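# Put the towel in the pedal bin, lid closed

## Task

Get the towel inside the pedal bin and leave the bin's lid closed.

## Robot and tools

Robot: two UR-type arms on a table. left_arm stands on the +y side, with its base near (+0.090, +0.566, 0) m in the scene frame. right_arm stands on the -y side, near (-0.069, -0.715, 0) m. Each arm carries a sixteen-motor hand: a right hand on right_arm and a mirrored left hand on left_arm. Scene frame: origin at table-top height between the arms, +z up, +x out over the table. Two fixed cameras, cam_high and cam_low, each give 672x504 images.

Hand point axes, for the right hand: +z runs along the straight fingers toward the tips, +y points out of the palm face, and +x runs across the palm away from the thumb. On the left hand +x points toward the thumb. A rigid mast sits at the wrist on the palm side and can strike things.

Row layout: one row is 48 numbers for both arms, each in [-1, 1]. The first 24 belong to left_arm and the last 24 to right_arm. Each arm's block is laid out as follows. First come six pose offsets dx, dy, dz, rx, ry, rz. Then come sixteen motor goals in this order: index_mcp, index_abd, index_pip, index_dip, middle_mcp, middle_abd, middle_pip, middle_dip, ring_mcp, ring_abd, ring_pip, ring_dip, thumb_cmc, thumb_axl, thumb_mcp, thumb_ipl. Last come current_limit and speed.

Pose offsets are relative, not absolute. They are measured from the arm's current Hand target and expressed in that target's own axes. A value of 1.0 means 0.6 m, or 180 degrees for rotation. rx, ry, rz together form one rotation vector. Sending 0 for all six keeps the arm at its Hand target. Repeating the same offset moves the arm further again. The controller limits the commanded orientation to within 32 degrees of the measured one at each step.

Motor goals are absolute hinge positions, scaled between each hinge's two stops. Moving toward -1 bends a finger toward the palm. The straight values are: _mcp +0.75, _abd 0, _pip +0.58, _dip +0.70. For the thumb: thumb_cmc +0.71 (toward -1 swings the thumb in front of the palm), thumb_axl +0.68, thumb_mcp +0.23, thumb_ipl +0.17. A 0 is a real goal, not "no change". To leave a hand unchanged, send back its hand_goal, hand_current_limit and hand_speed. current_limit maps -1 to 0 mA and +1 to 550 mA. speed sets the goal rate to (speed+1)/2 of 8.5 rad/s. The defaults are +0.4 and -0.6, and the last values sent stay in force.

Tools:
- execute_actions(actions, cameras): a list of actions. Each action is up to 15 rows, one row per 1/30 s step, and lasts 0.5 s. If fewer than 15 rows are given, the last row is held. Every row counts its offset from the Hand target at the start of that action. Images are returned only for an empty list, or when cameras names them; ["all"] returns every camera.
- move(target, speed, blend, stop_force, zero, blocking, cameras): drives each hand point in a straight line toward the offset in target. target is one 48-number row, or a list of up to 15 rows. Every row in the list counts from the same starting Hand targets. speed is in m/s, 0.002 to 3.2, default 0.25. blend is in metres and rounds corners between listed targets. stop_force is in N, 4 to 120, and ends an arm's path when its wrist sensor feels that much push. zero re-zeroes that check (default true). blocking=false returns early and cannot be combined with stop_force. A move ends within 10 s. The move does not avoid obstacles or the other arm. Keep paths away from an arm's own base.
- wait(seconds 0 to 10): holds the last commands.
- stop(): brakes a running move.
- zoom_image(camera, region [x0,y0,x1,y1] in pixels, at most 504 each way): gives a closer view of the latest image.
- zero_wrist_force(arm): tares that arm's wrist sensor.
- read_manual(section): licence texts only.
- finished_scene(scene 1 or 2): ends the scene, and cannot be undone.

Results: each end_effector_position (m), quat_wxyz and velocity is given in that arm's own base frame. "Hand target" is the pose that the next offsets count from. The hand point often stops short of it; send the missing distance as an offset. For the hands, results give hand_goal, hand_measured, hand_current_ma and hand_state. The hand_state words are moving, goal, blocked or overload. Wrist force and torque are in hand axes, plus a peak line. The move: line gives the ending: done, off_target, moving, held or fault. It also says whether limits=paced (the pose was clipped) or limits=held (a check withheld steps). Joint torques include the arm's own weight.

Hazards:
- A net outside force of about 150 N, or contact torque at a joint limit, stops that arm for 10 s. The limits are 287 N m at the shoulder, 130 at the elbow and 46.9 at each wrist joint.
- Arms are stiff. Aiming even slightly past a firm surface can cause a fault, so approach slowly, ideally with stop_force.
- Arm-to-arm hits or presses can fail the scene. A clearance check may hold moves that bring the arms too close.
- A hand motor at 495 mA or more for 5 s shuts down for 10 s. Motors at 70 °C trigger MOTOR HOT. At 85 °C the arm brakes for 30 to 60 s.
- Anything falling off the table fails the task.
- The towel must end up in the bin with the lid shut and stay that way once the robot lets go.

Each tool is called after "Emit:" by a JSON object that holds its "name" and its "arguments".

## Session

Emit:
{"name": "execute_actions", "arguments": {"actions": []}}

Scene clock: 0.00 s.
left_arm: end_effector_position=(+0.5310, -0.6589, +0.3495) hand_goal=(+0.754, +0.000, +0.576, +0.696, +0.754, +0.000, +0.576, +0.696, +0.754, +0.000, +0.576, +0.696, +0.714, +0.678, +0.226, +0.168) hand_measured=(+0.754, +0.000, +0.576, +0.696, +0.754, +0.000, +0.576, +0.696, +0.754, +0.000, +0.576, +0.696, +0.714, +0.678, +0.226, +0.168) hand_current_ma=(+0, +0, +0, +0, +0, +0, +0, +0, +0, +0, +0, +0, +0, +0, +0, +0) hand_state=(goal, goal, goal, goal, goal, goal, goal, goal, goal, goal, goal, goal, goal, goal, goal, goal) hand_current_limit=0.40 hand_speed=-0.60 end_effector_quat_wxyz=(+0.292, +0.311, +0.712, -0.558) | right_arm: end_effector_position=(+0.9784, -0.6671, +0.3848) hand_goal=(+0.754, +0.000, +0.576, +0.696, +0.754, +0.000, +0.576, +0.696, +0.754, +0.000, +0.576, +0.696, +0.714, +0.678, +0.226, +0.168) hand_measured=(+0.754, +0.000, +0.576, +0.696, +0.754, +0.000, +0.576, +0.696, +0.754, +0.000, +0.576, +0.696, +0.714, +0.678, +0.226, +0.168) hand_current_ma=(+0, +0, +0, +0, +0, +0, +0, +0, +0, +0, +0, +0, +0, +0, +0, +0) hand_state=(goal, goal, goal, goal, goal, goal, goal, goal, goal, goal, goal, goal, goal, goal, goal, goal) hand_current_limit=0.40 hand_speed=-0.60 end_effector_quat_wxyz=(+0.040, +0.564, -0.530, +0.632)
Joint positions: left_arm=[-1.033 -1.401 1.754 -0.121 2.028 0.998] | right_arm=[-0.676 -0.827 0.844 0.183 1.71 -0.851]
Joint velocities: within noise
Joint torques (N m): no reading
Motor temperatures (°C): left_arm=[33 33 32 34 37 36] | right_arm=[33 30 34 37 36 42]
Wrist force (N): no reading
Wrist torque (N m): no reading
Wrist force, peak (N): no reading
Hand target: left_arm +0.5310, -0.6589, +0.3495; +0.292, +0.311, +0.712, -0.558 | right_arm +0.9784, -0.6671, +0.3848; +0.040, +0.564, -0.530, +0.632

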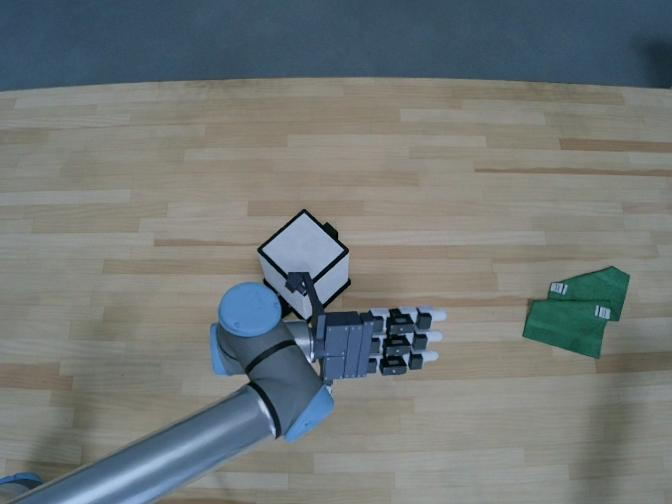

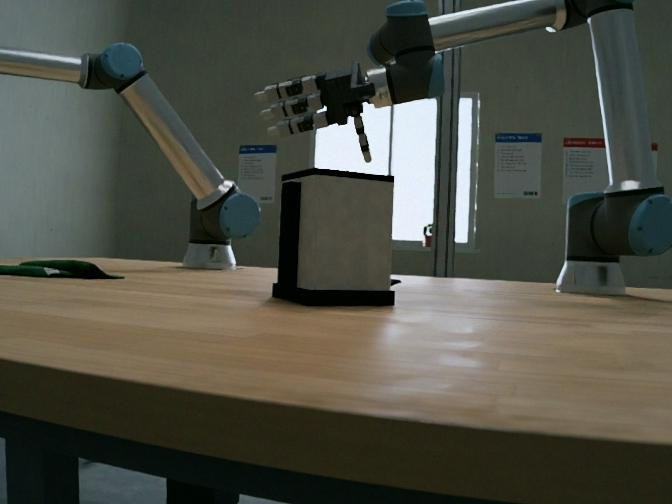

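Emit:
{"name": "zoom_image", "arguments": {"camera": "cam_high", "region": [230, 190, 380, 340]}}

Emit:
{"name": "zoom_image", "arguments": {"camera": "cam_low", "region": [250, 140, 430, 320]}}

Emit:
{"name": "zoom_image", "arguments": {"camera": "cam_high", "region": [500, 240, 660, 380]}}

Emit:
{"name": "zoom_image", "arguments": {"camera": "cam_low", "region": [0, 230, 160, 310]}}

Scaled by 3.360 from the camera's 672x504 image, which has a finer 960x720 frame.

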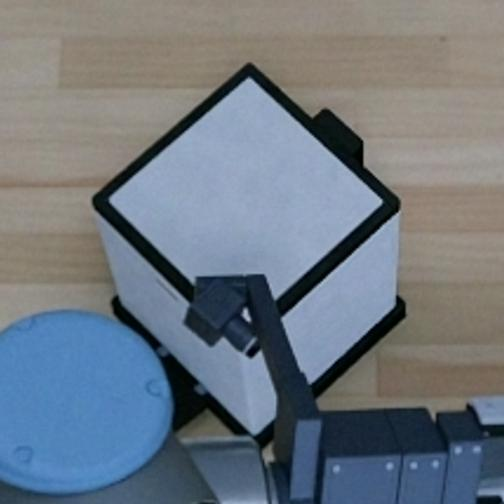

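Scaled by 2.800 from the camera's 672x504 image, which has a finer 960x720 frame.

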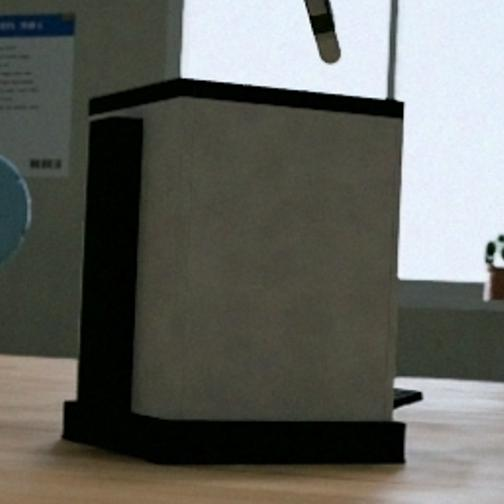

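Scaled by 3.150 from the camera's 672x504 image, which has a finer 960x720 frame.

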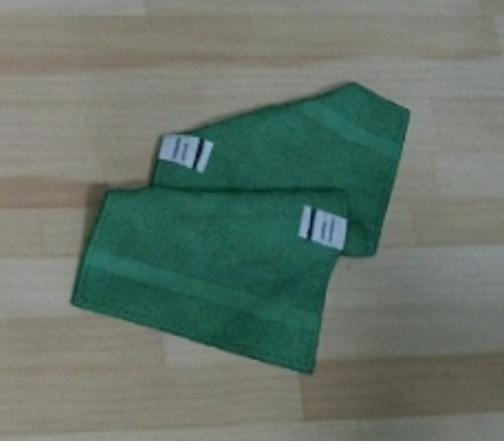

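Scaled by 3.150 from the camera's 672x504 image, which has a finer 960x720 frame.

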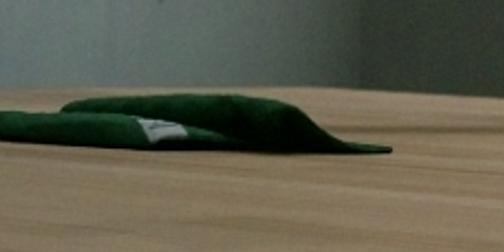

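Emit:
{"name": "move", "arguments": {"target": [[-0.0287,-0.1638,-0.376,0,0,0,0.754,0,-0.883,-0.754,0.754,0,0.576,0.696,0.754,0,-0.883,-0.754,0.714,0.678,0.226,0.168,0.4,-0.6,-0.38,-0.1316,-0.4664,0.0208,-0.1288,0.0915,0.616,0,-0.299,0.261,0.616,0,-0.299,0.261,0.616,0,-0.299,0.261,-0.671,0.677,-0.112,0.168,0.4,-0.6],[-0.0138,-0.0108,-0.7275,-0.3769,-0.0205,-0.3998,0.754,0,-0.883,-0.754,0.754,0,0.576,0.696,0.754,0,-0.883,-0.754,0.714,0.678,0.226,0.168,0.4,-0.6,-0.7593,-0.2632,-0.9327,0.0416,-0.2576,0.183,0.616,0,-0.299,0.261,0.616,0,-0.299,0.261,0.616,0,-0.299,0.261,-0.671,0.677,-0.112,0.168,0.4,-0.6]], "blend": [0.05, 0], "speed": 0.3, "cameras": ["all"]}}

Scene clock: 197.63 s.
left_arm: end_effector_position=(+0.5015, -0.2351, +0.4501) hand_goal=(+0.754, +0.000, -0.882, -0.754, +0.754, +0.000, +0.576, +0.696, +0.754, +0.000, -0.882, -0.754, +0.714, +0.678, +0.226, +0.168) hand_measured=(+0.750, +0.000, -0.878, -0.752, +0.748, +0.000, +0.576, +0.696, +0.750, +0.000, -0.878, -0.752, +0.710, +0.678, +0.224, +0.168) hand_current_ma=(-3, +0, +2, +1, -4, +0, +0, +0, -3, +0, +3, +1, -3, +0, -1, +0) hand_state=(goal, goal, goal, goal, goal, goal, goal, goal, goal, goal, goal, goal, goal, goal, goal, goal) hand_current_limit=0.40 hand_speed=-0.60 end_effector_quat_wxyz=(+0.063, -0.359, +0.917, -0.162) | right_arm: end_effector_position=(+0.8704, +0.0511, +0.2502) hand_goal=(+0.616, +0.000, -0.298, +0.262, +0.616, +0.000, -0.298, +0.262, +0.616, +0.000, -0.298, +0.262, -0.670, +0.678, -0.112, +0.168) hand_measured=(+0.612, +0.000, -0.296, +0.266, +0.612, +0.000, -0.296, +0.264, +0.612, +0.000, -0.296, +0.266, -0.666, +0.678, -0.110, +0.168) hand_current_ma=(-19, +1, +11, +12, -19, +1, +10, +10, -17, +1, +10, +12, +16, -3, +13, -1) hand_state=(goal, goal, goal, goal, goal, goal, goal, goal, goal, goal, goal, goal, goal, goal, goal, goal) hand_current_limit=0.40 hand_speed=-0.60 end_effector_quat_wxyz=(-0.380, +0.596, -0.596, +0.380)
Joint positions: left_arm=[-0.715 -1.451 1.516 1.158 1.608 0.103] | right_arm=[-0.216 -1.261 1.665 0.04 1.375 -0.092]
Joint torques (N m): left_arm=[5.64 -40.29 -51.89 5.97 2.41 -2.49] | right_arm=[16.45 -94.47 -31.02 -2.17 -2.29 3.18]
Wrist force (N): left_arm=[-1.8 0.0 0.4] | right_arm=[0.7 0.2 -0.7]
Wrist torque (N m): left_arm=[0.06 0.26 -0.06] | right_arm=[0.25 -0.13 -0.10]
Wrist force, peak (N): left_arm=[-2.8 -0.3 0.6] | right_arm=[0.9 1.0 1.6]
Hand target: left_arm +0.5015, -0.2350, +0.4501; +0.063, -0.359, +0.917, -0.162 | right_arm +0.8704, +0.0512, +0.2502; -0.380, +0.596, -0.596, +0.380
Off the commanded pose: left_arm 0.000 m, 0 deg | right_arm 0.000 m, 0 deg.
move: done

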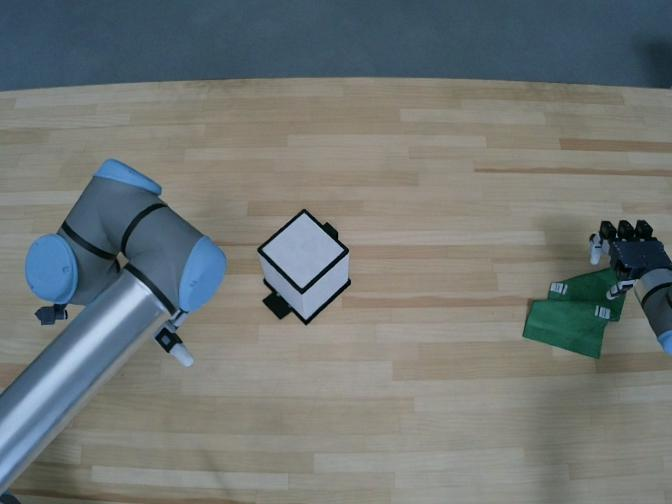

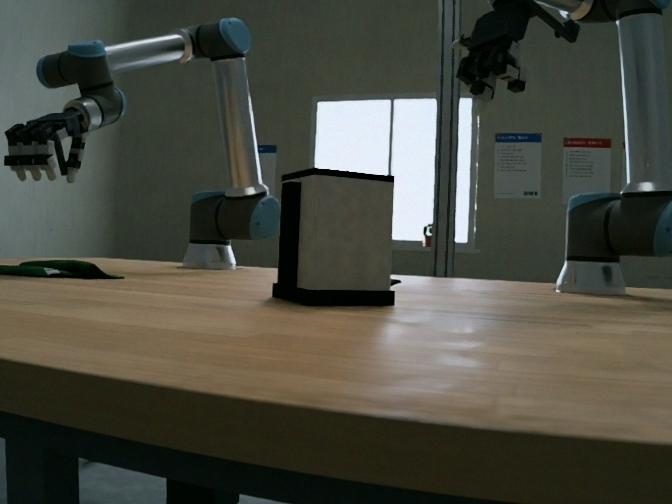

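Emit:
{"name": "zoom_image", "arguments": {"camera": "cam_high", "region": [510, 200, 672, 370]}}

Emit:
{"name": "zoom_image", "arguments": {"camera": "cam_high", "region": [230, 190, 380, 340]}}

Emit:
{"name": "zoom_image", "arguments": {"camera": "cam_low", "region": [380, 240, 440, 320]}}

Scaled by 2.965 from the camera's 672x504 image, which has a finer 960x720 frame.

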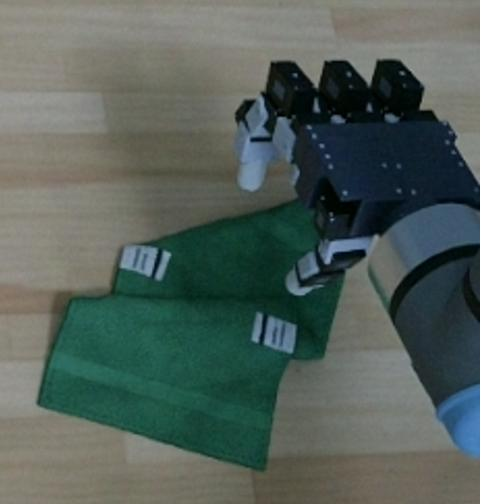

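Scaled by 3.360 from the camera's 672x504 image, which has a finer 960x720 frame.

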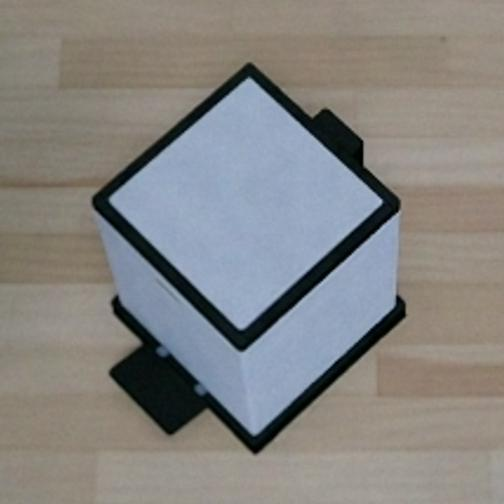

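Scaled by 6.300 from the camera's 672x504 image, which has a finer 960x720 frame.

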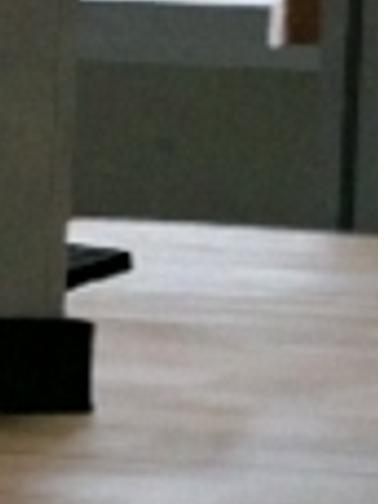

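Emit:
{"name": "zoom_image", "arguments": {"camera": "cam_high", "region": [20, 150, 240, 380]}}

Emit:
{"name": "zoom_image", "arguments": {"camera": "cam_low", "region": [440, 0, 600, 110]}}

Emit:
{"name": "zoom_image", "arguments": {"camera": "cam_low", "region": [0, 90, 130, 290]}}

Scaled by 2.191 from the camera's 672x504 image, which has a finer 960x720 frame.

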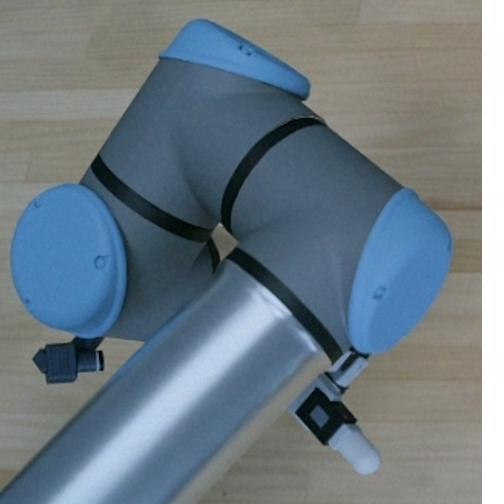

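Scaled by 3.150 from the camera's 672x504 image, which has a finer 960x720 frame.

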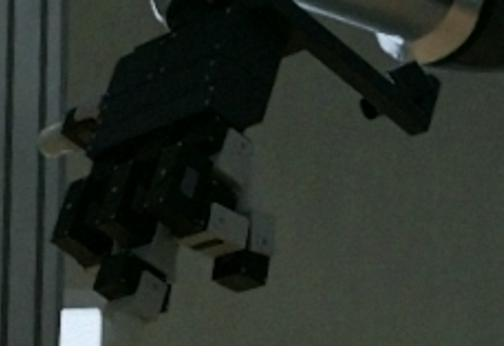

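Scaled by 2.520 from the camera's 672x504 image, which has a finer 960x720 frame.

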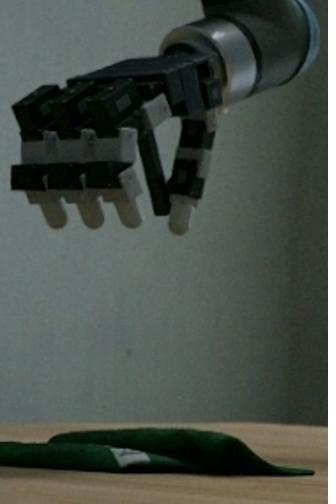

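Emit:
{"name": "move", "arguments": {"target": [0.0203,-0.0707,0.525,0,0,0,0.754,0,0.576,0.696,0.754,0,0.576,0.696,0.754,0,-0.883,-0.754,0.714,0.678,0.226,0.168,0.4,-0.6,0.0158,0.249,0.097,0,0,0,0.616,0,-0.299,0.261,0.616,0,-0.299,0.261,0.616,0,-0.299,0.261,-0.671,0.677,-0.112,0.168,0.4,-0.6], "speed": 0.25, "cameras": ["all"]}}

Emit:
{"name": "zoom_image", "arguments": {"camera": "cam_high", "region": [510, 200, 672, 370]}}

Emit:
{"name": "zoom_image", "arguments": {"camera": "cam_high", "region": [180, 200, 360, 380]}}

Emit:
{"name": "zoom_image", "arguments": {"camera": "cam_low", "region": [360, 180, 500, 320]}}

Emit:
{"name": "zoom_image", "arguments": {"camera": "cam_low", "region": [0, 200, 130, 310]}}

Scene clock: 247.07 s.
left_arm: end_effector_position=(+0.5929, -0.3517, +0.1687) hand_goal=(+0.754, +0.000, +0.576, +0.696, +0.754, +0.000, +0.576, +0.696, +0.754, +0.000, -0.882, -0.754, +0.714, +0.678, +0.226, +0.168) hand_measured=(+0.750, +0.000, +0.572, +0.694, +0.748, +0.000, +0.576, +0.696, +0.750, +0.000, -0.878, -0.752, +0.710, +0.678, +0.224, +0.168) hand_current_ma=(-3, +0, -3, -2, -4, +0, +0, +0, -3, +0, +3, +1, -3, +0, -2, +0) hand_state=(goal, goal, goal, goal, goal, goal, goal, goal, goal, goal, goal, goal, goal, goal, goal, goal) hand_current_limit=0.40 hand_speed=-0.60 end_effector_quat_wxyz=(+0.063, -0.359, +0.917, -0.162) | right_arm: end_effector_position=(+0.8602, +0.0418, +0.0902) hand_goal=(+0.616, +0.000, -0.298, +0.262, +0.616, +0.000, -0.298, +0.262, +0.616, +0.000, -0.298, +0.262, -0.670, +0.678, -0.112, +0.168) hand_measured=(+0.610, +0.000, -0.296, +0.266, +0.612, +0.000, -0.296, +0.264, +0.612, +0.000, -0.296, +0.266, -0.666, +0.678, -0.110, +0.168) hand_current_ma=(-21, +1, +11, +12, -20, +1, +10, +10, -18, +1, +10, +12, +14, -3, +12, -1) hand_state=(goal, goal, goal, goal, goal, goal, goal, goal, goal, goal, goal, goal, goal, goal, goal, goal) hand_current_limit=0.40 hand_speed=-0.60 end_effector_quat_wxyz=(-0.380, +0.596, -0.596, +0.380)
Joint positions: left_arm=[-0.757 -1.11 1.58 0.752 1.594 0.064] | right_arm=[-0.233 -1.14 1.817 -0.231 1.36 -0.099]
Joint torques (N m): left_arm=[-15.06 -67.08 -48.62 0.96 -1.9 -2.85] | right_arm=[-18.25 -54.85 -25.37 -2.08 -2.59 -3.61]
Wrist force (N): left_arm=[-2.1 -0.1 0.2] | right_arm=[0.4 0.6 -0.9]
Wrist torque (N m): left_arm=[0.02 0.28 -0.08] | right_arm=[0.32 -0.08 0.05]
Wrist force, peak (N): left_arm=[-2.5 0.2 -1.9] | right_arm=[0.6 1.6 -0.8]
Hand target: left_arm +0.5929, -0.3517, +0.1686; +0.063, -0.359, +0.917, -0.162 | right_arm +0.8602, +0.0418, +0.0902; -0.380, +0.596, -0.596, +0.380
Off the commanded pose: left_arm 0.000 m, 0 deg | right_arm 0.000 m, 0 deg.
move: done

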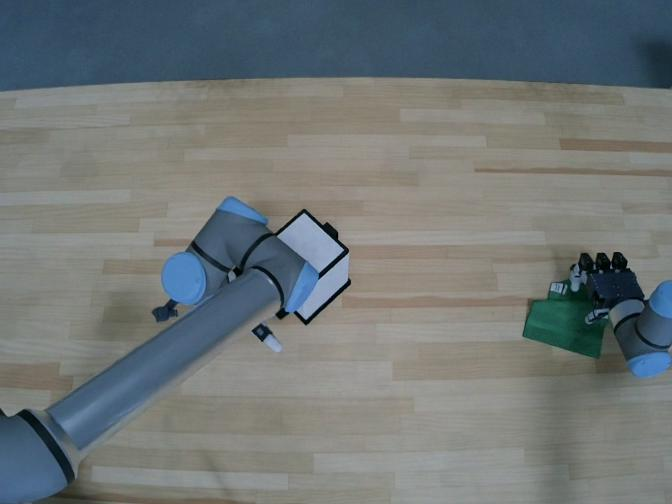

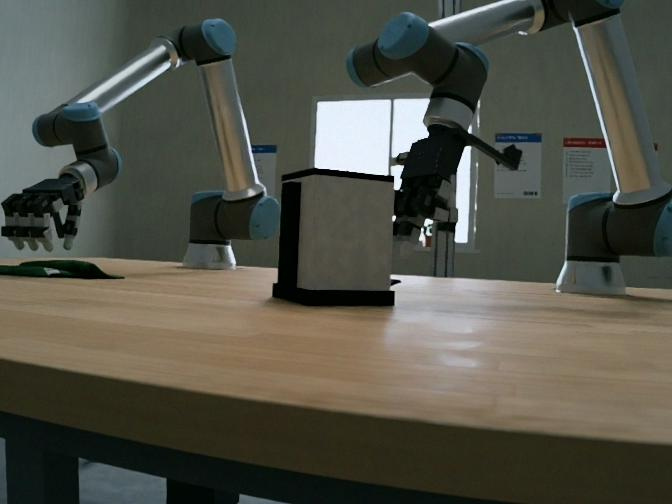

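Scaled by 2.965 from the camera's 672x504 image, which has a finer 960x720 frame.

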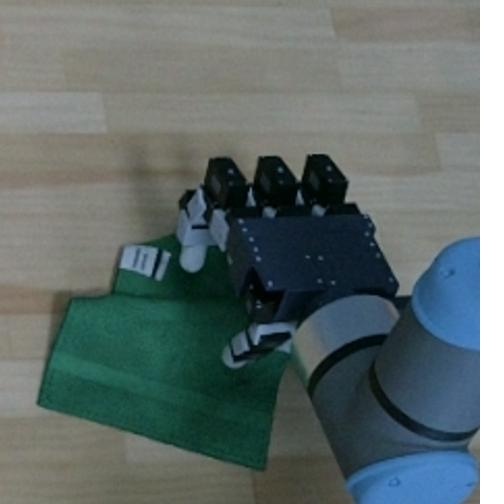

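Scaled by 2.800 from the camera's 672x504 image, which has a finer 960x720 frame.

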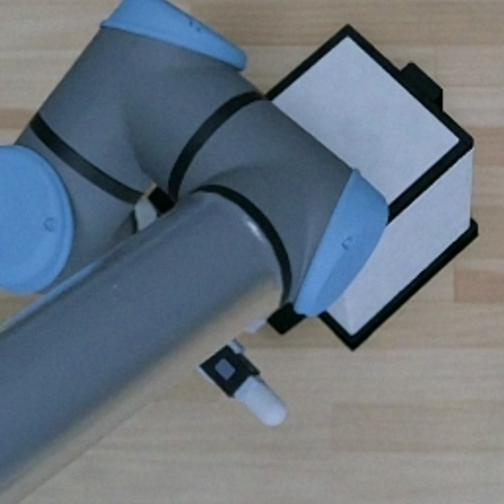

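Scaled by 3.600 from the camera's 672x504 image, which has a finer 960x720 frame.

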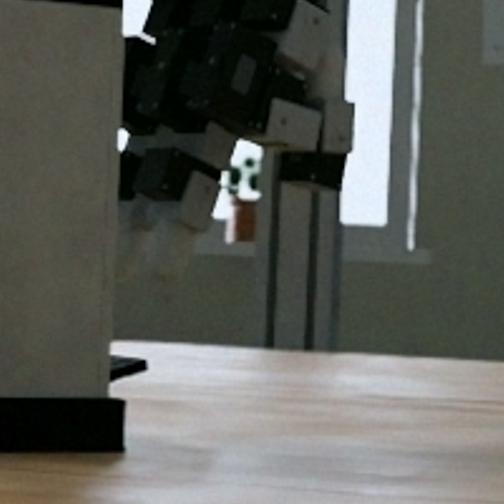

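Scaled by 3.877 from the camera's 672x504 image, which has a finer 960x720 frame.

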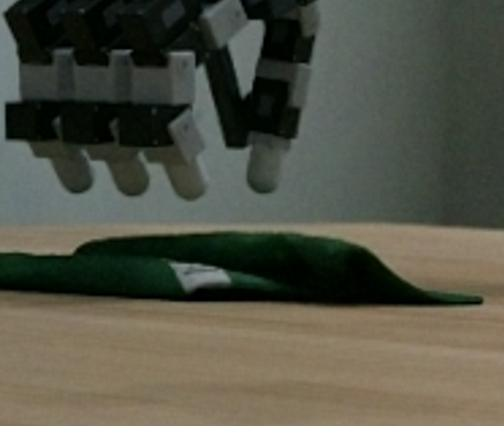

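Emit:
{"name": "move", "arguments": {"target": [0.006,-0.0313,0.038,0,0,0,0.754,0,0.576,0.696,0.754,0,0.576,0.696,0.754,0,-0.883,-0.754,0.714,0.678,0.226,0.168,0.4,-0.6,0,0.0906,0.0423,0,0,0,0.616,0,-0.299,0.261,0.616,0,-0.299,0.261,0.616,0,-0.299,0.261,-0.671,0.677,-0.112,0.168,0.4,-0.6], "speed": 0.025, "stop_force": 5, "cameras": ["all"]}}

Emit:
{"name": "zoom_image", "arguments": {"camera": "cam_low", "region": [0, 200, 130, 310]}}

Emit:
{"name": "zoom_image", "arguments": {"camera": "cam_low", "region": [360, 180, 500, 320]}}

Scene clock: 279.53 s.
left_arm: end_effector_position=(+0.6075, -0.3728, +0.1536) hand_goal=(+0.754, +0.000, +0.576, +0.696, +0.754, +0.000, +0.576, +0.696, +0.754, +0.000, -0.882, -0.754, +0.714, +0.678, +0.226, +0.168) hand_measured=(+0.750, +0.000, +0.572, +0.694, +0.748, +0.000, +0.576, +0.696, +0.750, +0.000, -0.878, -0.752, +0.710, +0.678, +0.224, +0.168) hand_current_ma=(-3, +0, -3, -2, -4, +0, +0, +0, -3, +0, +3, +1, -3, +0, -2, +0) hand_state=(goal, goal, goal, goal, goal, goal, goal, goal, goal, goal, goal, goal, goal, goal, goal, goal) hand_current_limit=0.40 hand_speed=-0.60 end_effector_quat_wxyz=(+0.063, -0.359, +0.917, -0.162) | right_arm: end_effector_position=(+0.8602, +0.0417, +0.0418) hand_goal=(+0.616, +0.000, -0.298, +0.262, +0.616, +0.000, -0.298, +0.262, +0.616, +0.000, -0.298, +0.262, -0.670, +0.678, -0.112, +0.168) hand_measured=(+0.616, +0.000, -0.304, +0.258, +0.622, +0.000, -0.310, +0.252, +0.612, +0.000, -0.300, +0.262, -0.666, +0.678, -0.110, +0.168) hand_current_ma=(-2, +1, -20, -19, +28, +1, -45, -40, -18, +1, -6, -3, +14, -3, +12, -1) hand_state=(goal, goal, goal, goal, goal, goal, goal, goal, goal, goal, goal, goal, goal, goal, goal, goal) hand_current_limit=0.40 hand_speed=-0.60 end_effector_quat_wxyz=(-0.380, +0.596, -0.596, +0.380)
Joint positions: left_arm=[-0.764 -1.064 1.538 0.748 1.591 0.056] | right_arm=[-0.233 -1.086 1.842 -0.31 1.36 -0.099]
Joint torques (N m): left_arm=[-16.07 -69.42 -47.76 1.08 -1.9 -2.71] | right_arm=[1.74 -96.91 -35.27 1.67 0.28 -2.45]
Wrist force (N): left_arm=[-1.9 0.6 -0.1] | right_arm=[0.7 -2.0 -1.5]
Wrist torque (N m): left_arm=[0.14 0.25 -0.09] | right_arm=[0.43 -0.13 0.05]
Wrist force, peak (N): left_arm=[-2.7 0.4 -0.1] | right_arm=[0.0 -6.3 -3.8]
Hand target: left_arm +0.6075, -0.3728, +0.1536; +0.063, -0.359, +0.917, -0.162 | right_arm +0.8602, +0.0417, +0.0418; -0.380, +0.596, -0.596, +0.380 (not the last commanded pose)
Off the commanded pose: left_arm 0.000 m, 0 deg | right_arm 0.012 m, 0 deg.
move: contact (right_arm)

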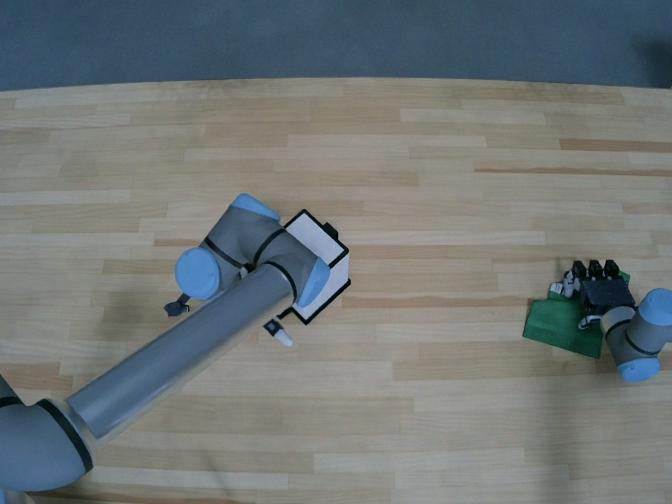

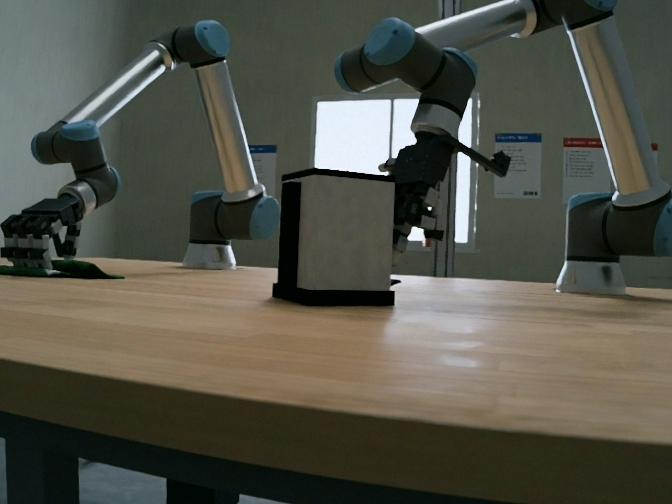

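Scaled by 3.877 from the camera's 672x504 image, which has a finer 960x720 frame.

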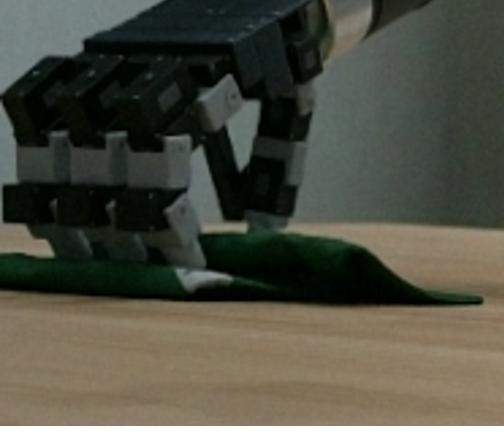

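Scaled by 3.600 from the camera's 672x504 image, which has a finer 960x720 frame.

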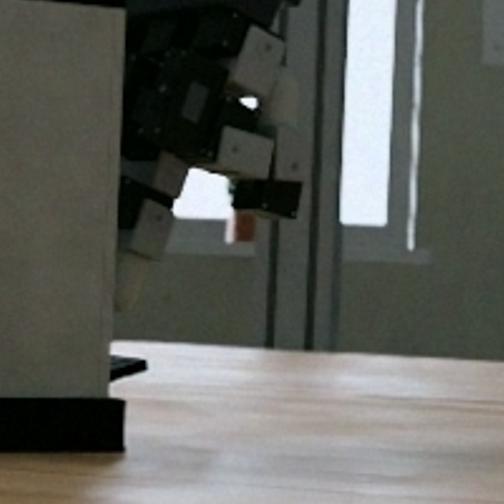

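Emit:
{"name": "execute_actions", "arguments": {"actions": [[[0,0,0,0,0,0,0.754,0,0.576,0.696,0.754,0,0.576,0.696,0.754,0,-0.883,-0.754,0.714,0.678,0.226,0.168,0.4,-0.6,0,0.006,0.0028,0,0,0,0.616,0,-0.299,0.261,0.616,0,-0.299,0.261,0.616,0,-0.299,0.261,-0.671,0.677,-0.112,0.168,0.4,-0.8]],
[[0,0,0,0,0,0,0.754,0,0.576,0.696,0.754,0,0.576,0.696,0.754,0,-0.883,-0.754,0.714,0.678,0.226,0.168,0.4,-0.6,0,0,0,0,0,0,0.479,0,-0.299,0.261,0.479,0,-0.299,0.261,0.479,0,-0.299,0.261,-0.671,0.677,-0.112,0.168,0.4,-0.8]],
[[0,0,0,0,0,0,0.754,0,0.576,0.696,0.754,0,0.576,0.696,0.754,0,-0.883,-0.754,0.714,0.678,0.226,0.168,0.4,-0.6,0,0,0,0,0,0,0.342,0,-0.299,0.261,0.342,0,-0.299,0.261,0.342,0,-0.299,0.261,-0.671,0.677,-0.112,0.168,0.4,-0.8]],
[[0,0,0,0,0,0,0.754,0,0.576,0.696,0.754,0,0.576,0.696,0.754,0,-0.883,-0.754,0.714,0.678,0.226,0.168,0.4,-0.6,0,0,0,0,0,0,0.205,0,-0.19,0.28,0.205,0,-0.19,0.28,0.205,0,-0.19,0.28,-0.671,0.677,-0.14,0.168,0.4,-0.8]],
[[0,0,0,0,0,0,0.754,0,0.576,0.696,0.754,0,0.576,0.696,0.754,0,-0.883,-0.754,0.714,0.678,0.226,0.168,0.4,-0.6,0,0,0,0,0,0,0.068,0,-0.08,0.304,0.068,0,-0.08,0.304,0.068,0,-0.08,0.304,-0.671,0.677,-0.169,0.168,0.4,-0.8]]], "cameras": ["all"]}}

Emit:
{"name": "zoom_image", "arguments": {"camera": "cam_low", "region": [0, 200, 130, 310]}}

Emit:
{"name": "zoom_image", "arguments": {"camera": "cam_high", "region": [510, 230, 660, 380]}}

Scene clock: 294.80 s.
left_arm: end_effector_position=(+0.6075, -0.3728, +0.1536) hand_goal=(+0.754, +0.000, +0.576, +0.696, +0.754, +0.000, +0.576, +0.696, +0.754, +0.000, -0.882, -0.754, +0.714, +0.678, +0.226, +0.168) hand_measured=(+0.750, +0.000, +0.572, +0.694, +0.748, +0.000, +0.576, +0.696, +0.750, +0.000, -0.878, -0.752, +0.710, +0.678, +0.224, +0.168) hand_current_ma=(-3, +0, -3, -2, -4, +0, +0, +0, -3, +0, +3, +1, -3, +0, -2, +0) hand_state=(goal, goal, goal, goal, goal, goal, goal, goal, goal, goal, goal, goal, goal, goal, goal, goal) hand_current_limit=0.40 hand_speed=-0.60 end_effector_quat_wxyz=(+0.063, -0.359, +0.917, -0.162) | right_arm: end_effector_position=(+0.8603, +0.0417, +0.0378) hand_goal=(+0.068, +0.000, -0.080, +0.304, +0.068, +0.000, -0.080, +0.304, +0.068, +0.000, -0.080, +0.304, -0.670, +0.678, -0.168, +0.168) hand_measured=(+0.394, -0.002, -0.258, +0.248, +0.630, +0.000, -0.322, +0.234, +0.568, +0.000, -0.272, +0.242, -0.668, +0.678, -0.158, +0.168) hand_current_ma=(+385, -3, -385, -256, +385, +1, -385, -319, +385, +1, -385, -284, +9, -3, +50, -1) hand_state=(blocked, goal, blocked, blocked, blocked, goal, blocked, blocked, blocked, goal, blocked, blocked, goal, goal, goal, goal) hand_current_limit=0.40 hand_speed=-0.80 end_effector_quat_wxyz=(-0.380, +0.596, -0.596, +0.380)
Joint positions: left_arm=[-0.764 -1.064 1.538 0.748 1.591 0.056] | right_arm=[-0.233 -1.081 1.843 -0.316 1.36 -0.099]
Joint torques (N m): left_arm=[-14.31 -68.75 -46.59 1 -1.89 -2.37] | right_arm=[7.29 -38.54 -11.69 6.1 0.36 -1.67]
Wrist force (N): left_arm=[-2.3 -0.1 0.7] | right_arm=[1.9 -29.1 -10.4]
Wrist torque (N m): left_arm=[-0.01 0.33 -0.11] | right_arm=[1.29 0.19 -0.58]
Wrist force, peak (N): left_arm=[-2.6 0.2 0.4] | right_arm=[1.2 -30.2 -10.7]
Hand target: left_arm +0.6075, -0.3728, +0.1536; +0.063, -0.359, +0.917, -0.162 | right_arm +0.8603, +0.0417, +0.0378; -0.380, +0.596, -0.596, +0.380
Off the commanded pose: left_arm 0.000 m, 0 deg | right_arm 0.000 m, 0 deg.
Step readings (end_effector_position of left_arm | right_arm):
0: (+0.6075, -0.3728, +0.1536) | (+0.8602, +0.0417, +0.0418)
1: (+0.6075, -0.3728, +0.1536) | (+0.8602, +0.0417, +0.0418)
2: (+0.6075, -0.3728, +0.1536) | (+0.8603, +0.0417, +0.0415)
4: (+0.6075, -0.3728, +0.1536) | (+0.8604, +0.0417, +0.0400)
8: (+0.6075, -0.3728, +0.1536) | (+0.8604, +0.0417, +0.0384)
15: (+0.6075, -0.3728, +0.1536) | (+0.8603, +0.0417, +0.0379)
16: (+0.6075, -0.3728, +0.1536) | (+0.8603, +0.0417, +0.0379)
17: (+0.6075, -0.3728, +0.1536) | (+0.8603, +0.0417, +0.0379)
19: (+0.6075, -0.3728, +0.1536) | (+0.8603, +0.0417, +0.0378)
23: (+0.6075, -0.3728, +0.1536) | (+0.8603, +0.0417, +0.0378)
30: (+0.6075, -0.3728, +0.1536) | (+0.8603, +0.0417, +0.0378)
31: (+0.6075, -0.3728, +0.1536) | (+0.8603, +0.0417, +0.0378)
32: (+0.6075, -0.3728, +0.1536) | (+0.8603, +0.0417, +0.0378)
34: (+0.6075, -0.3728, +0.1536) | (+0.8603, +0.0417, +0.0378)
38: (+0.6075, -0.3728, +0.1536) | (+0.8603, +0.0417, +0.0378)
45: (+0.6075, -0.3728, +0.1536) | (+0.8603, +0.0417, +0.0378)
46: (+0.6075, -0.3728, +0.1536) | (+0.8603, +0.0417, +0.0378)
47: (+0.6075, -0.3728, +0.1536) | (+0.8603, +0.0417, +0.0378)
49: (+0.6075, -0.3728, +0.1536) | (+0.8603, +0.0417, +0.0378)
53: (+0.6075, -0.3728, +0.1536) | (+0.8603, +0.0417, +0.0378)
60: (+0.6075, -0.3728, +0.1536) | (+0.8603, +0.0417, +0.0378)
61: (+0.6075, -0.3728, +0.1536) | (+0.8603, +0.0417, +0.0378)
62: (+0.6075, -0.3728, +0.1536) | (+0.8603, +0.0417, +0.0378)
64: (+0.6075, -0.3728, +0.1536) | (+0.8603, +0.0417, +0.0378)
68: (+0.6075, -0.3728, +0.1536) | (+0.8603, +0.0417, +0.0378)
75: (+0.6075, -0.3728, +0.1536) | (+0.8603, +0.0417, +0.0378)

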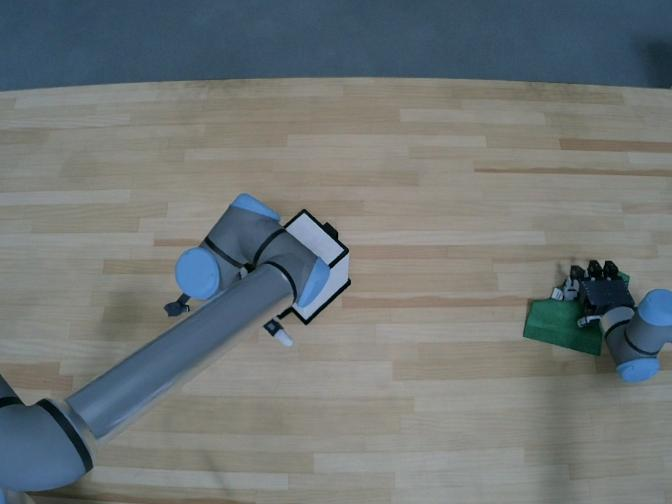

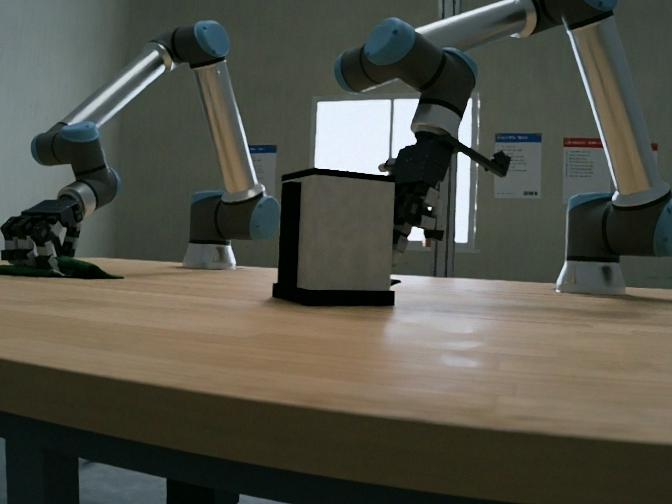

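Scaled by 3.877 from the camera's 672x504 image, which has a finer 960x720 frame.

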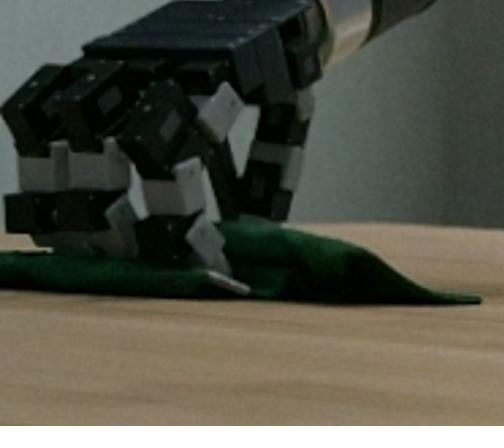

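Scaled by 3.360 from the camera's 672x504 image, which has a finer 960x720 frame.

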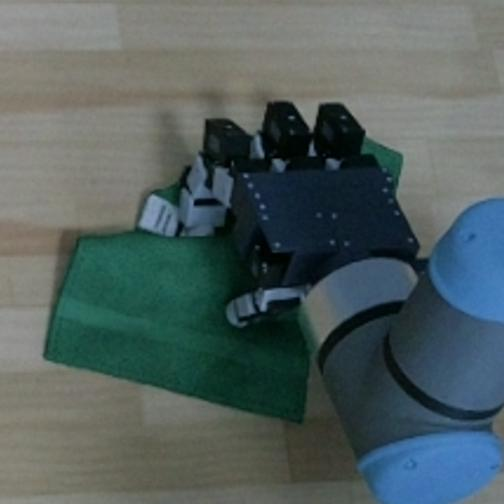

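Emit:
{"name": "execute_actions", "arguments": {"actions": [[[0,0,0,0,0,0,0.754,0,0.576,0.696,0.754,0,0.576,0.696,0.754,0,-0.883,-0.754,0.714,0.678,0.226,0.168,0.4,-0.6,0,-0.0091,-0.0042,0,0,0,0.068,0,-0.08,0.304,0.068,0,-0.08,0.304,0.068,0,-0.08,0.304,-0.671,0.677,-0.169,0.168,0.2,-0.8]],
[[0,0,0,0,0,0,0.754,0,0.576,0.696,0.754,0,0.576,0.696,0.754,0,-0.883,-0.754,0.714,0.678,0.226,0.168,0.4,-0.6,0,-0.006,-0.0028,0,0,0,-0.1,0,-0.04,0.304,-0.1,0,-0.04,0.304,-0.1,0,-0.04,0.304,-0.671,0.677,-0.169,0.168,0.2,-0.8]],
[[0,0,0,0,0,0,0.754,0,0.576,0.696,0.754,0,0.576,0.696,0.754,0,-0.883,-0.754,0.714,0.678,0.226,0.168,0.4,-0.6,0,0,0,0,0,0,-0.274,0,0,0.304,-0.274,0,0,0.304,-0.274,0,0,0.304,-0.671,0.677,-0.2,0.1,0.2,-0.8]]], "cameras": ["all"]}}

Emit:
{"name": "zoom_image", "arguments": {"camera": "cam_low", "region": [0, 200, 130, 310]}}

Emit:
{"name": "zoom_image", "arguments": {"camera": "cam_high", "region": [510, 230, 660, 380]}}

Scene clock: 305.47 s.
left_arm: end_effector_position=(+0.6075, -0.3728, +0.1536) hand_goal=(+0.754, +0.000, +0.576, +0.696, +0.754, +0.000, +0.576, +0.696, +0.754, +0.000, -0.882, -0.754, +0.714, +0.678, +0.226, +0.168) hand_measured=(+0.750, +0.000, +0.572, +0.694, +0.748, +0.000, +0.576, +0.696, +0.750, +0.000, -0.878, -0.752, +0.710, +0.678, +0.224, +0.168) hand_current_ma=(-3, +0, -3, -2, -4, +0, +0, +0, -3, +0, +3, +1, -3, +0, -2, +0) hand_state=(goal, goal, goal, goal, goal, goal, goal, goal, goal, goal, goal, goal, goal, goal, goal, goal) hand_current_limit=0.40 hand_speed=-0.60 end_effector_quat_wxyz=(+0.063, -0.359, +0.917, -0.162) | right_arm: end_effector_position=(+0.8603, +0.0417, +0.0478) hand_goal=(-0.274, +0.000, +0.000, +0.304, -0.274, +0.000, +0.000, +0.304, -0.274, +0.000, +0.000, +0.304, -0.670, +0.678, -0.200, +0.100) hand_measured=(+0.254, -0.002, -0.036, +0.278, +0.482, +0.000, -0.116, +0.264, +0.416, +0.000, -0.050, +0.266, -0.668, +0.678, -0.194, +0.104) hand_current_ma=(+330, -6, -160, -112, +330, +3, -330, -176, +330, +1, -219, -169, +9, -3, +31, +21) hand_state=(blocked, goal, blocked, blocked, blocked, goal, blocked, blocked, blocked, goal, blocked, blocked, goal, goal, goal, goal) hand_current_limit=0.20 hand_speed=-0.80 end_effector_quat_wxyz=(-0.380, +0.596, -0.596, +0.380)
Joint positions: left_arm=[-0.764 -1.064 1.538 0.748 1.591 0.056] | right_arm=[-0.233 -1.093 1.839 -0.3 1.36 -0.099]
Joint torques (N m): left_arm=[-13.6 -71.64 -46.17 0.94 -1.45 -2.7] | right_arm=[14.61 -67.29 -15.39 6.11 -0.07 -0.4]
Wrist force (N): left_arm=[-1.9 -0.5 0.4] | right_arm=[1.7 -25.2 -9.1]
Wrist torque (N m): left_arm=[-0.03 0.27 -0.06] | right_arm=[1.19 0.14 -0.53]
Wrist force, peak (N): left_arm=[-2.5 -0.1 0.7] | right_arm=[1.6 -30.2 -11.5]
Hand target: left_arm +0.6075, -0.3728, +0.1536; +0.063, -0.359, +0.917, -0.162 | right_arm +0.8603, +0.0417, +0.0478; -0.380, +0.596, -0.596, +0.380
Off the commanded pose: left_arm 0.000 m, 0 deg | right_arm 0.000 m, 0 deg.
Step readings (end_effector_position of left_arm | right_arm):
0: (+0.6075, -0.3728, +0.1536) | (+0.8603, +0.0417, +0.0378)
1: (+0.6075, -0.3728, +0.1536) | (+0.8603, +0.0417, +0.0378)
2: (+0.6075, -0.3728, +0.1536) | (+0.8602, +0.0417, +0.0381)
4: (+0.6075, -0.3728, +0.1536) | (+0.8600, +0.0418, +0.0408)
8: (+0.6075, -0.3728, +0.1536) | (+0.8602, +0.0417, +0.0432)
15: (+0.6075, -0.3728, +0.1536) | (+0.8603, +0.0417, +0.0438)
16: (+0.6075, -0.3728, +0.1536) | (+0.8603, +0.0417, +0.0438)
17: (+0.6075, -0.3728, +0.1536) | (+0.8603, +0.0417, +0.0441)
19: (+0.6075, -0.3728, +0.1536) | (+0.8602, +0.0417, +0.0459)
23: (+0.6075, -0.3728, +0.1536) | (+0.8603, +0.0417, +0.0475)
30: (+0.6075, -0.3728, +0.1536) | (+0.8603, +0.0417, +0.0478)
31: (+0.6075, -0.3728, +0.1536) | (+0.8603, +0.0417, +0.0478)
32: (+0.6075, -0.3728, +0.1536) | (+0.8603, +0.0417, +0.0478)
34: (+0.6075, -0.3728, +0.1536) | (+0.8603, +0.0417, +0.0478)
38: (+0.6075, -0.3728, +0.1536) | (+0.8603, +0.0417, +0.0478)
45: (+0.6075, -0.3728, +0.1536) | (+0.8603, +0.0417, +0.0478)

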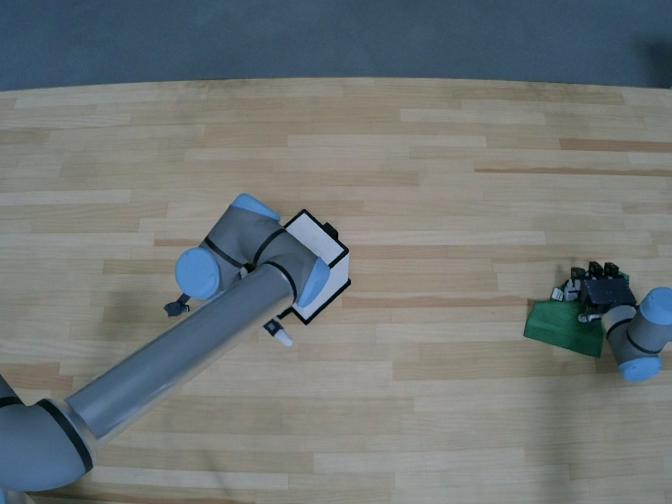

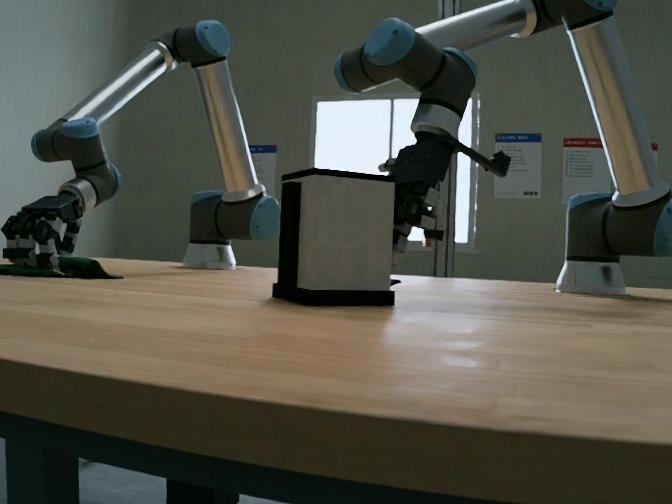

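Scaled by 3.877 from the camera's 672x504 image, which has a finer 960x720 frame.

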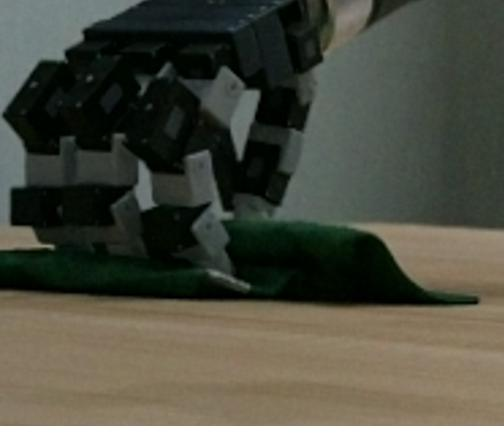

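Scaled by 3.360 from the camera's 672x504 image, which has a finer 960x720 frame.

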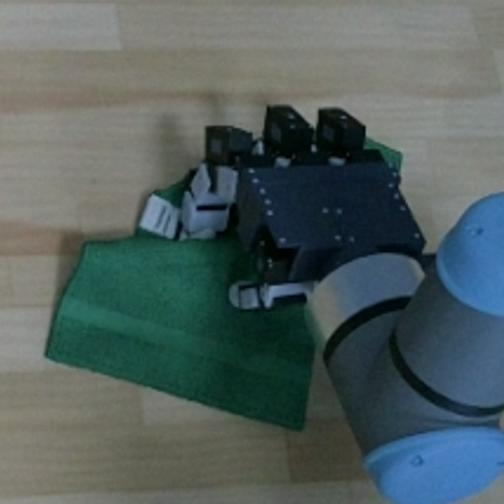

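Emit:
{"name": "execute_actions", "arguments": {"actions": [[[0,0,0,0,0,0,0.754,0,0.576,0.696,0.754,0,0.576,0.696,0.754,0,-0.883,-0.754,0.714,0.678,0.226,0.168,0.4,-0.6,0,-0.0091,-0.0042,0,0,0,-0.274,0,0,0.304,-0.274,0,0,0.304,-0.274,0,0,0.304,-0.671,0.677,-0.2,0.1,0.0,-0.7]],
[[0,0,0,0,0,0,0.754,0,0.576,0.696,0.754,0,0.576,0.696,0.754,0,-0.883,-0.754,0.714,0.678,0.226,0.168,0.4,-0.6,0,-0.0045,-0.0021,0,0,0,-0.3,0,0,0.304,-0.3,0,0,0.304,-0.3,0,0,0.304,-0.671,0.677,-0.28,0.05,0.0,-0.7]]], "cameras": ["all"]}}

Emit:
{"name": "zoom_image", "arguments": {"camera": "cam_low", "region": [0, 200, 130, 310]}}

Emit:
{"name": "zoom_image", "arguments": {"camera": "cam_high", "region": [510, 230, 660, 380]}}

Scene clock: 313.70 s.
left_arm: end_effector_position=(+0.6075, -0.3728, +0.1536) hand_goal=(+0.754, +0.000, +0.576, +0.696, +0.754, +0.000, +0.576, +0.696, +0.754, +0.000, -0.882, -0.754, +0.714, +0.678, +0.226, +0.168) hand_measured=(+0.750, +0.000, +0.572, +0.694, +0.748, +0.000, +0.576, +0.696, +0.750, +0.000, -0.878, -0.752, +0.710, +0.678, +0.224, +0.168) hand_current_ma=(-3, +0, -3, -2, -4, +0, +0, +0, -3, +0, +3, +1, -3, +0, -2, +0) hand_state=(goal, goal, goal, goal, goal, goal, goal, goal, goal, goal, goal, goal, goal, goal, goal, goal) hand_current_limit=0.40 hand_speed=-0.60 end_effector_quat_wxyz=(+0.063, -0.359, +0.917, -0.162) | right_arm: end_effector_position=(+0.8603, +0.0417, +0.0568) hand_goal=(-0.300, +0.000, +0.000, +0.304, -0.300, +0.000, +0.000, +0.304, -0.300, +0.000, +0.000, +0.304, -0.670, +0.678, -0.280, +0.050) hand_measured=(+0.036, +0.004, +0.016, +0.310, +0.036, -0.002, +0.012, +0.306, -0.292, +0.000, +0.000, +0.302, -0.674, +0.676, -0.246, +0.066) hand_current_ma=(+275, +14, +66, +20, +275, -8, +50, +8, +31, +1, -1, -8, -19, -10, +190, +89) hand_state=(blocked, goal, goal, goal, blocked, goal, goal, goal, goal, goal, goal, goal, goal, goal, blocked, goal) hand_current_limit=0.00 hand_speed=-0.70 end_effector_quat_wxyz=(-0.380, +0.596, -0.596, +0.380)
Joint positions: left_arm=[-0.764 -1.064 1.538 0.748 1.591 0.056] | right_arm=[-0.233 -1.103 1.834 -0.285 1.36 -0.099]
Joint torques (N m): left_arm=[-13.7 -70.57 -47.58 1.7 -1.99 -2.41] | right_arm=[10.3 -96.55 -38.12 1.18 -1.28 0.59]
Wrist force (N): left_arm=[-2.0 -0.3 0.1] | right_arm=[-0.1 -0.6 -0.4]
Wrist torque (N m): left_arm=[0.02 0.28 -0.08] | right_arm=[0.24 -0.02 -0.03]
Wrist force, peak (N): left_arm=[-2.6 -0.1 0.0] | right_arm=[1.0 -26.5 -10.1]
Hand target: left_arm +0.6075, -0.3728, +0.1536; +0.063, -0.359, +0.917, -0.162 | right_arm +0.8603, +0.0417, +0.0568; -0.380, +0.596, -0.596, +0.380
Off the commanded pose: left_arm 0.000 m, 0 deg | right_arm 0.000 m, 0 deg.
Step readings (end_effector_position of left_arm | right_arm):
0: (+0.6075, -0.3728, +0.1536) | (+0.8603, +0.0417, +0.0478)
1: (+0.6075, -0.3728, +0.1536) | (+0.8603, +0.0417, +0.0478)
2: (+0.6075, -0.3728, +0.1536) | (+0.8602, +0.0417, +0.0482)
4: (+0.6075, -0.3728, +0.1536) | (+0.8600, +0.0418, +0.0506)
8: (+0.6075, -0.3728, +0.1536) | (+0.8601, +0.0418, +0.0530)
15: (+0.6075, -0.3728, +0.1536) | (+0.8603, +0.0417, +0.0537)
16: (+0.6075, -0.3728, +0.1536) | (+0.8603, +0.0417, +0.0537)
17: (+0.6075, -0.3728, +0.1536) | (+0.8603, +0.0417, +0.0539)
19: (+0.6075, -0.3728, +0.1536) | (+0.8602, +0.0417, +0.0554)
23: (+0.6075, -0.3728, +0.1536) | (+0.8602, +0.0417, +0.0565)
30: (+0.6075, -0.3728, +0.1536) | (+0.8603, +0.0417, +0.0567)

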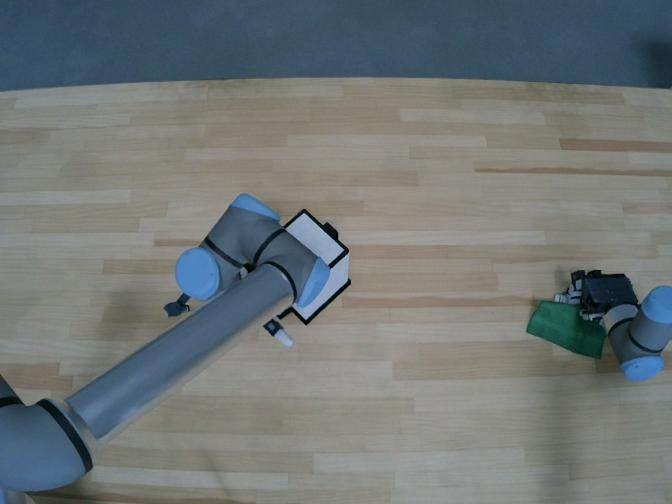

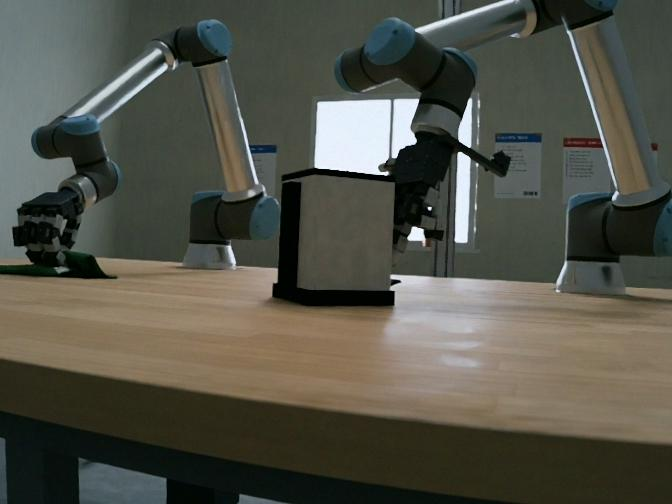

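Scaled by 3.877 from the camera's 672x504 image, which has a finer 960x720 frame.

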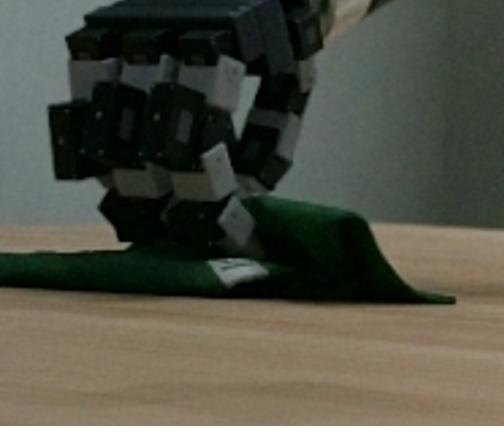

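Scaled by 3.360 from the camera's 672x504 image, which has a finer 960x720 frame.

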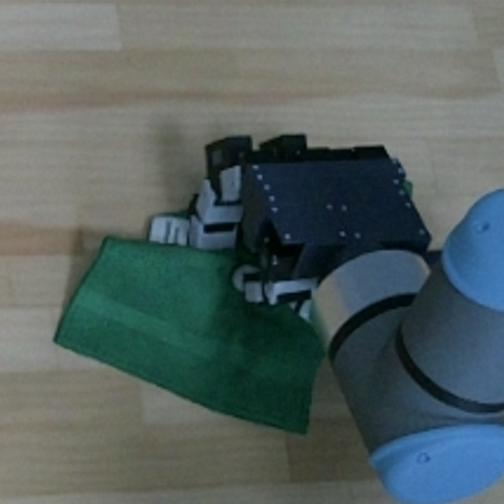

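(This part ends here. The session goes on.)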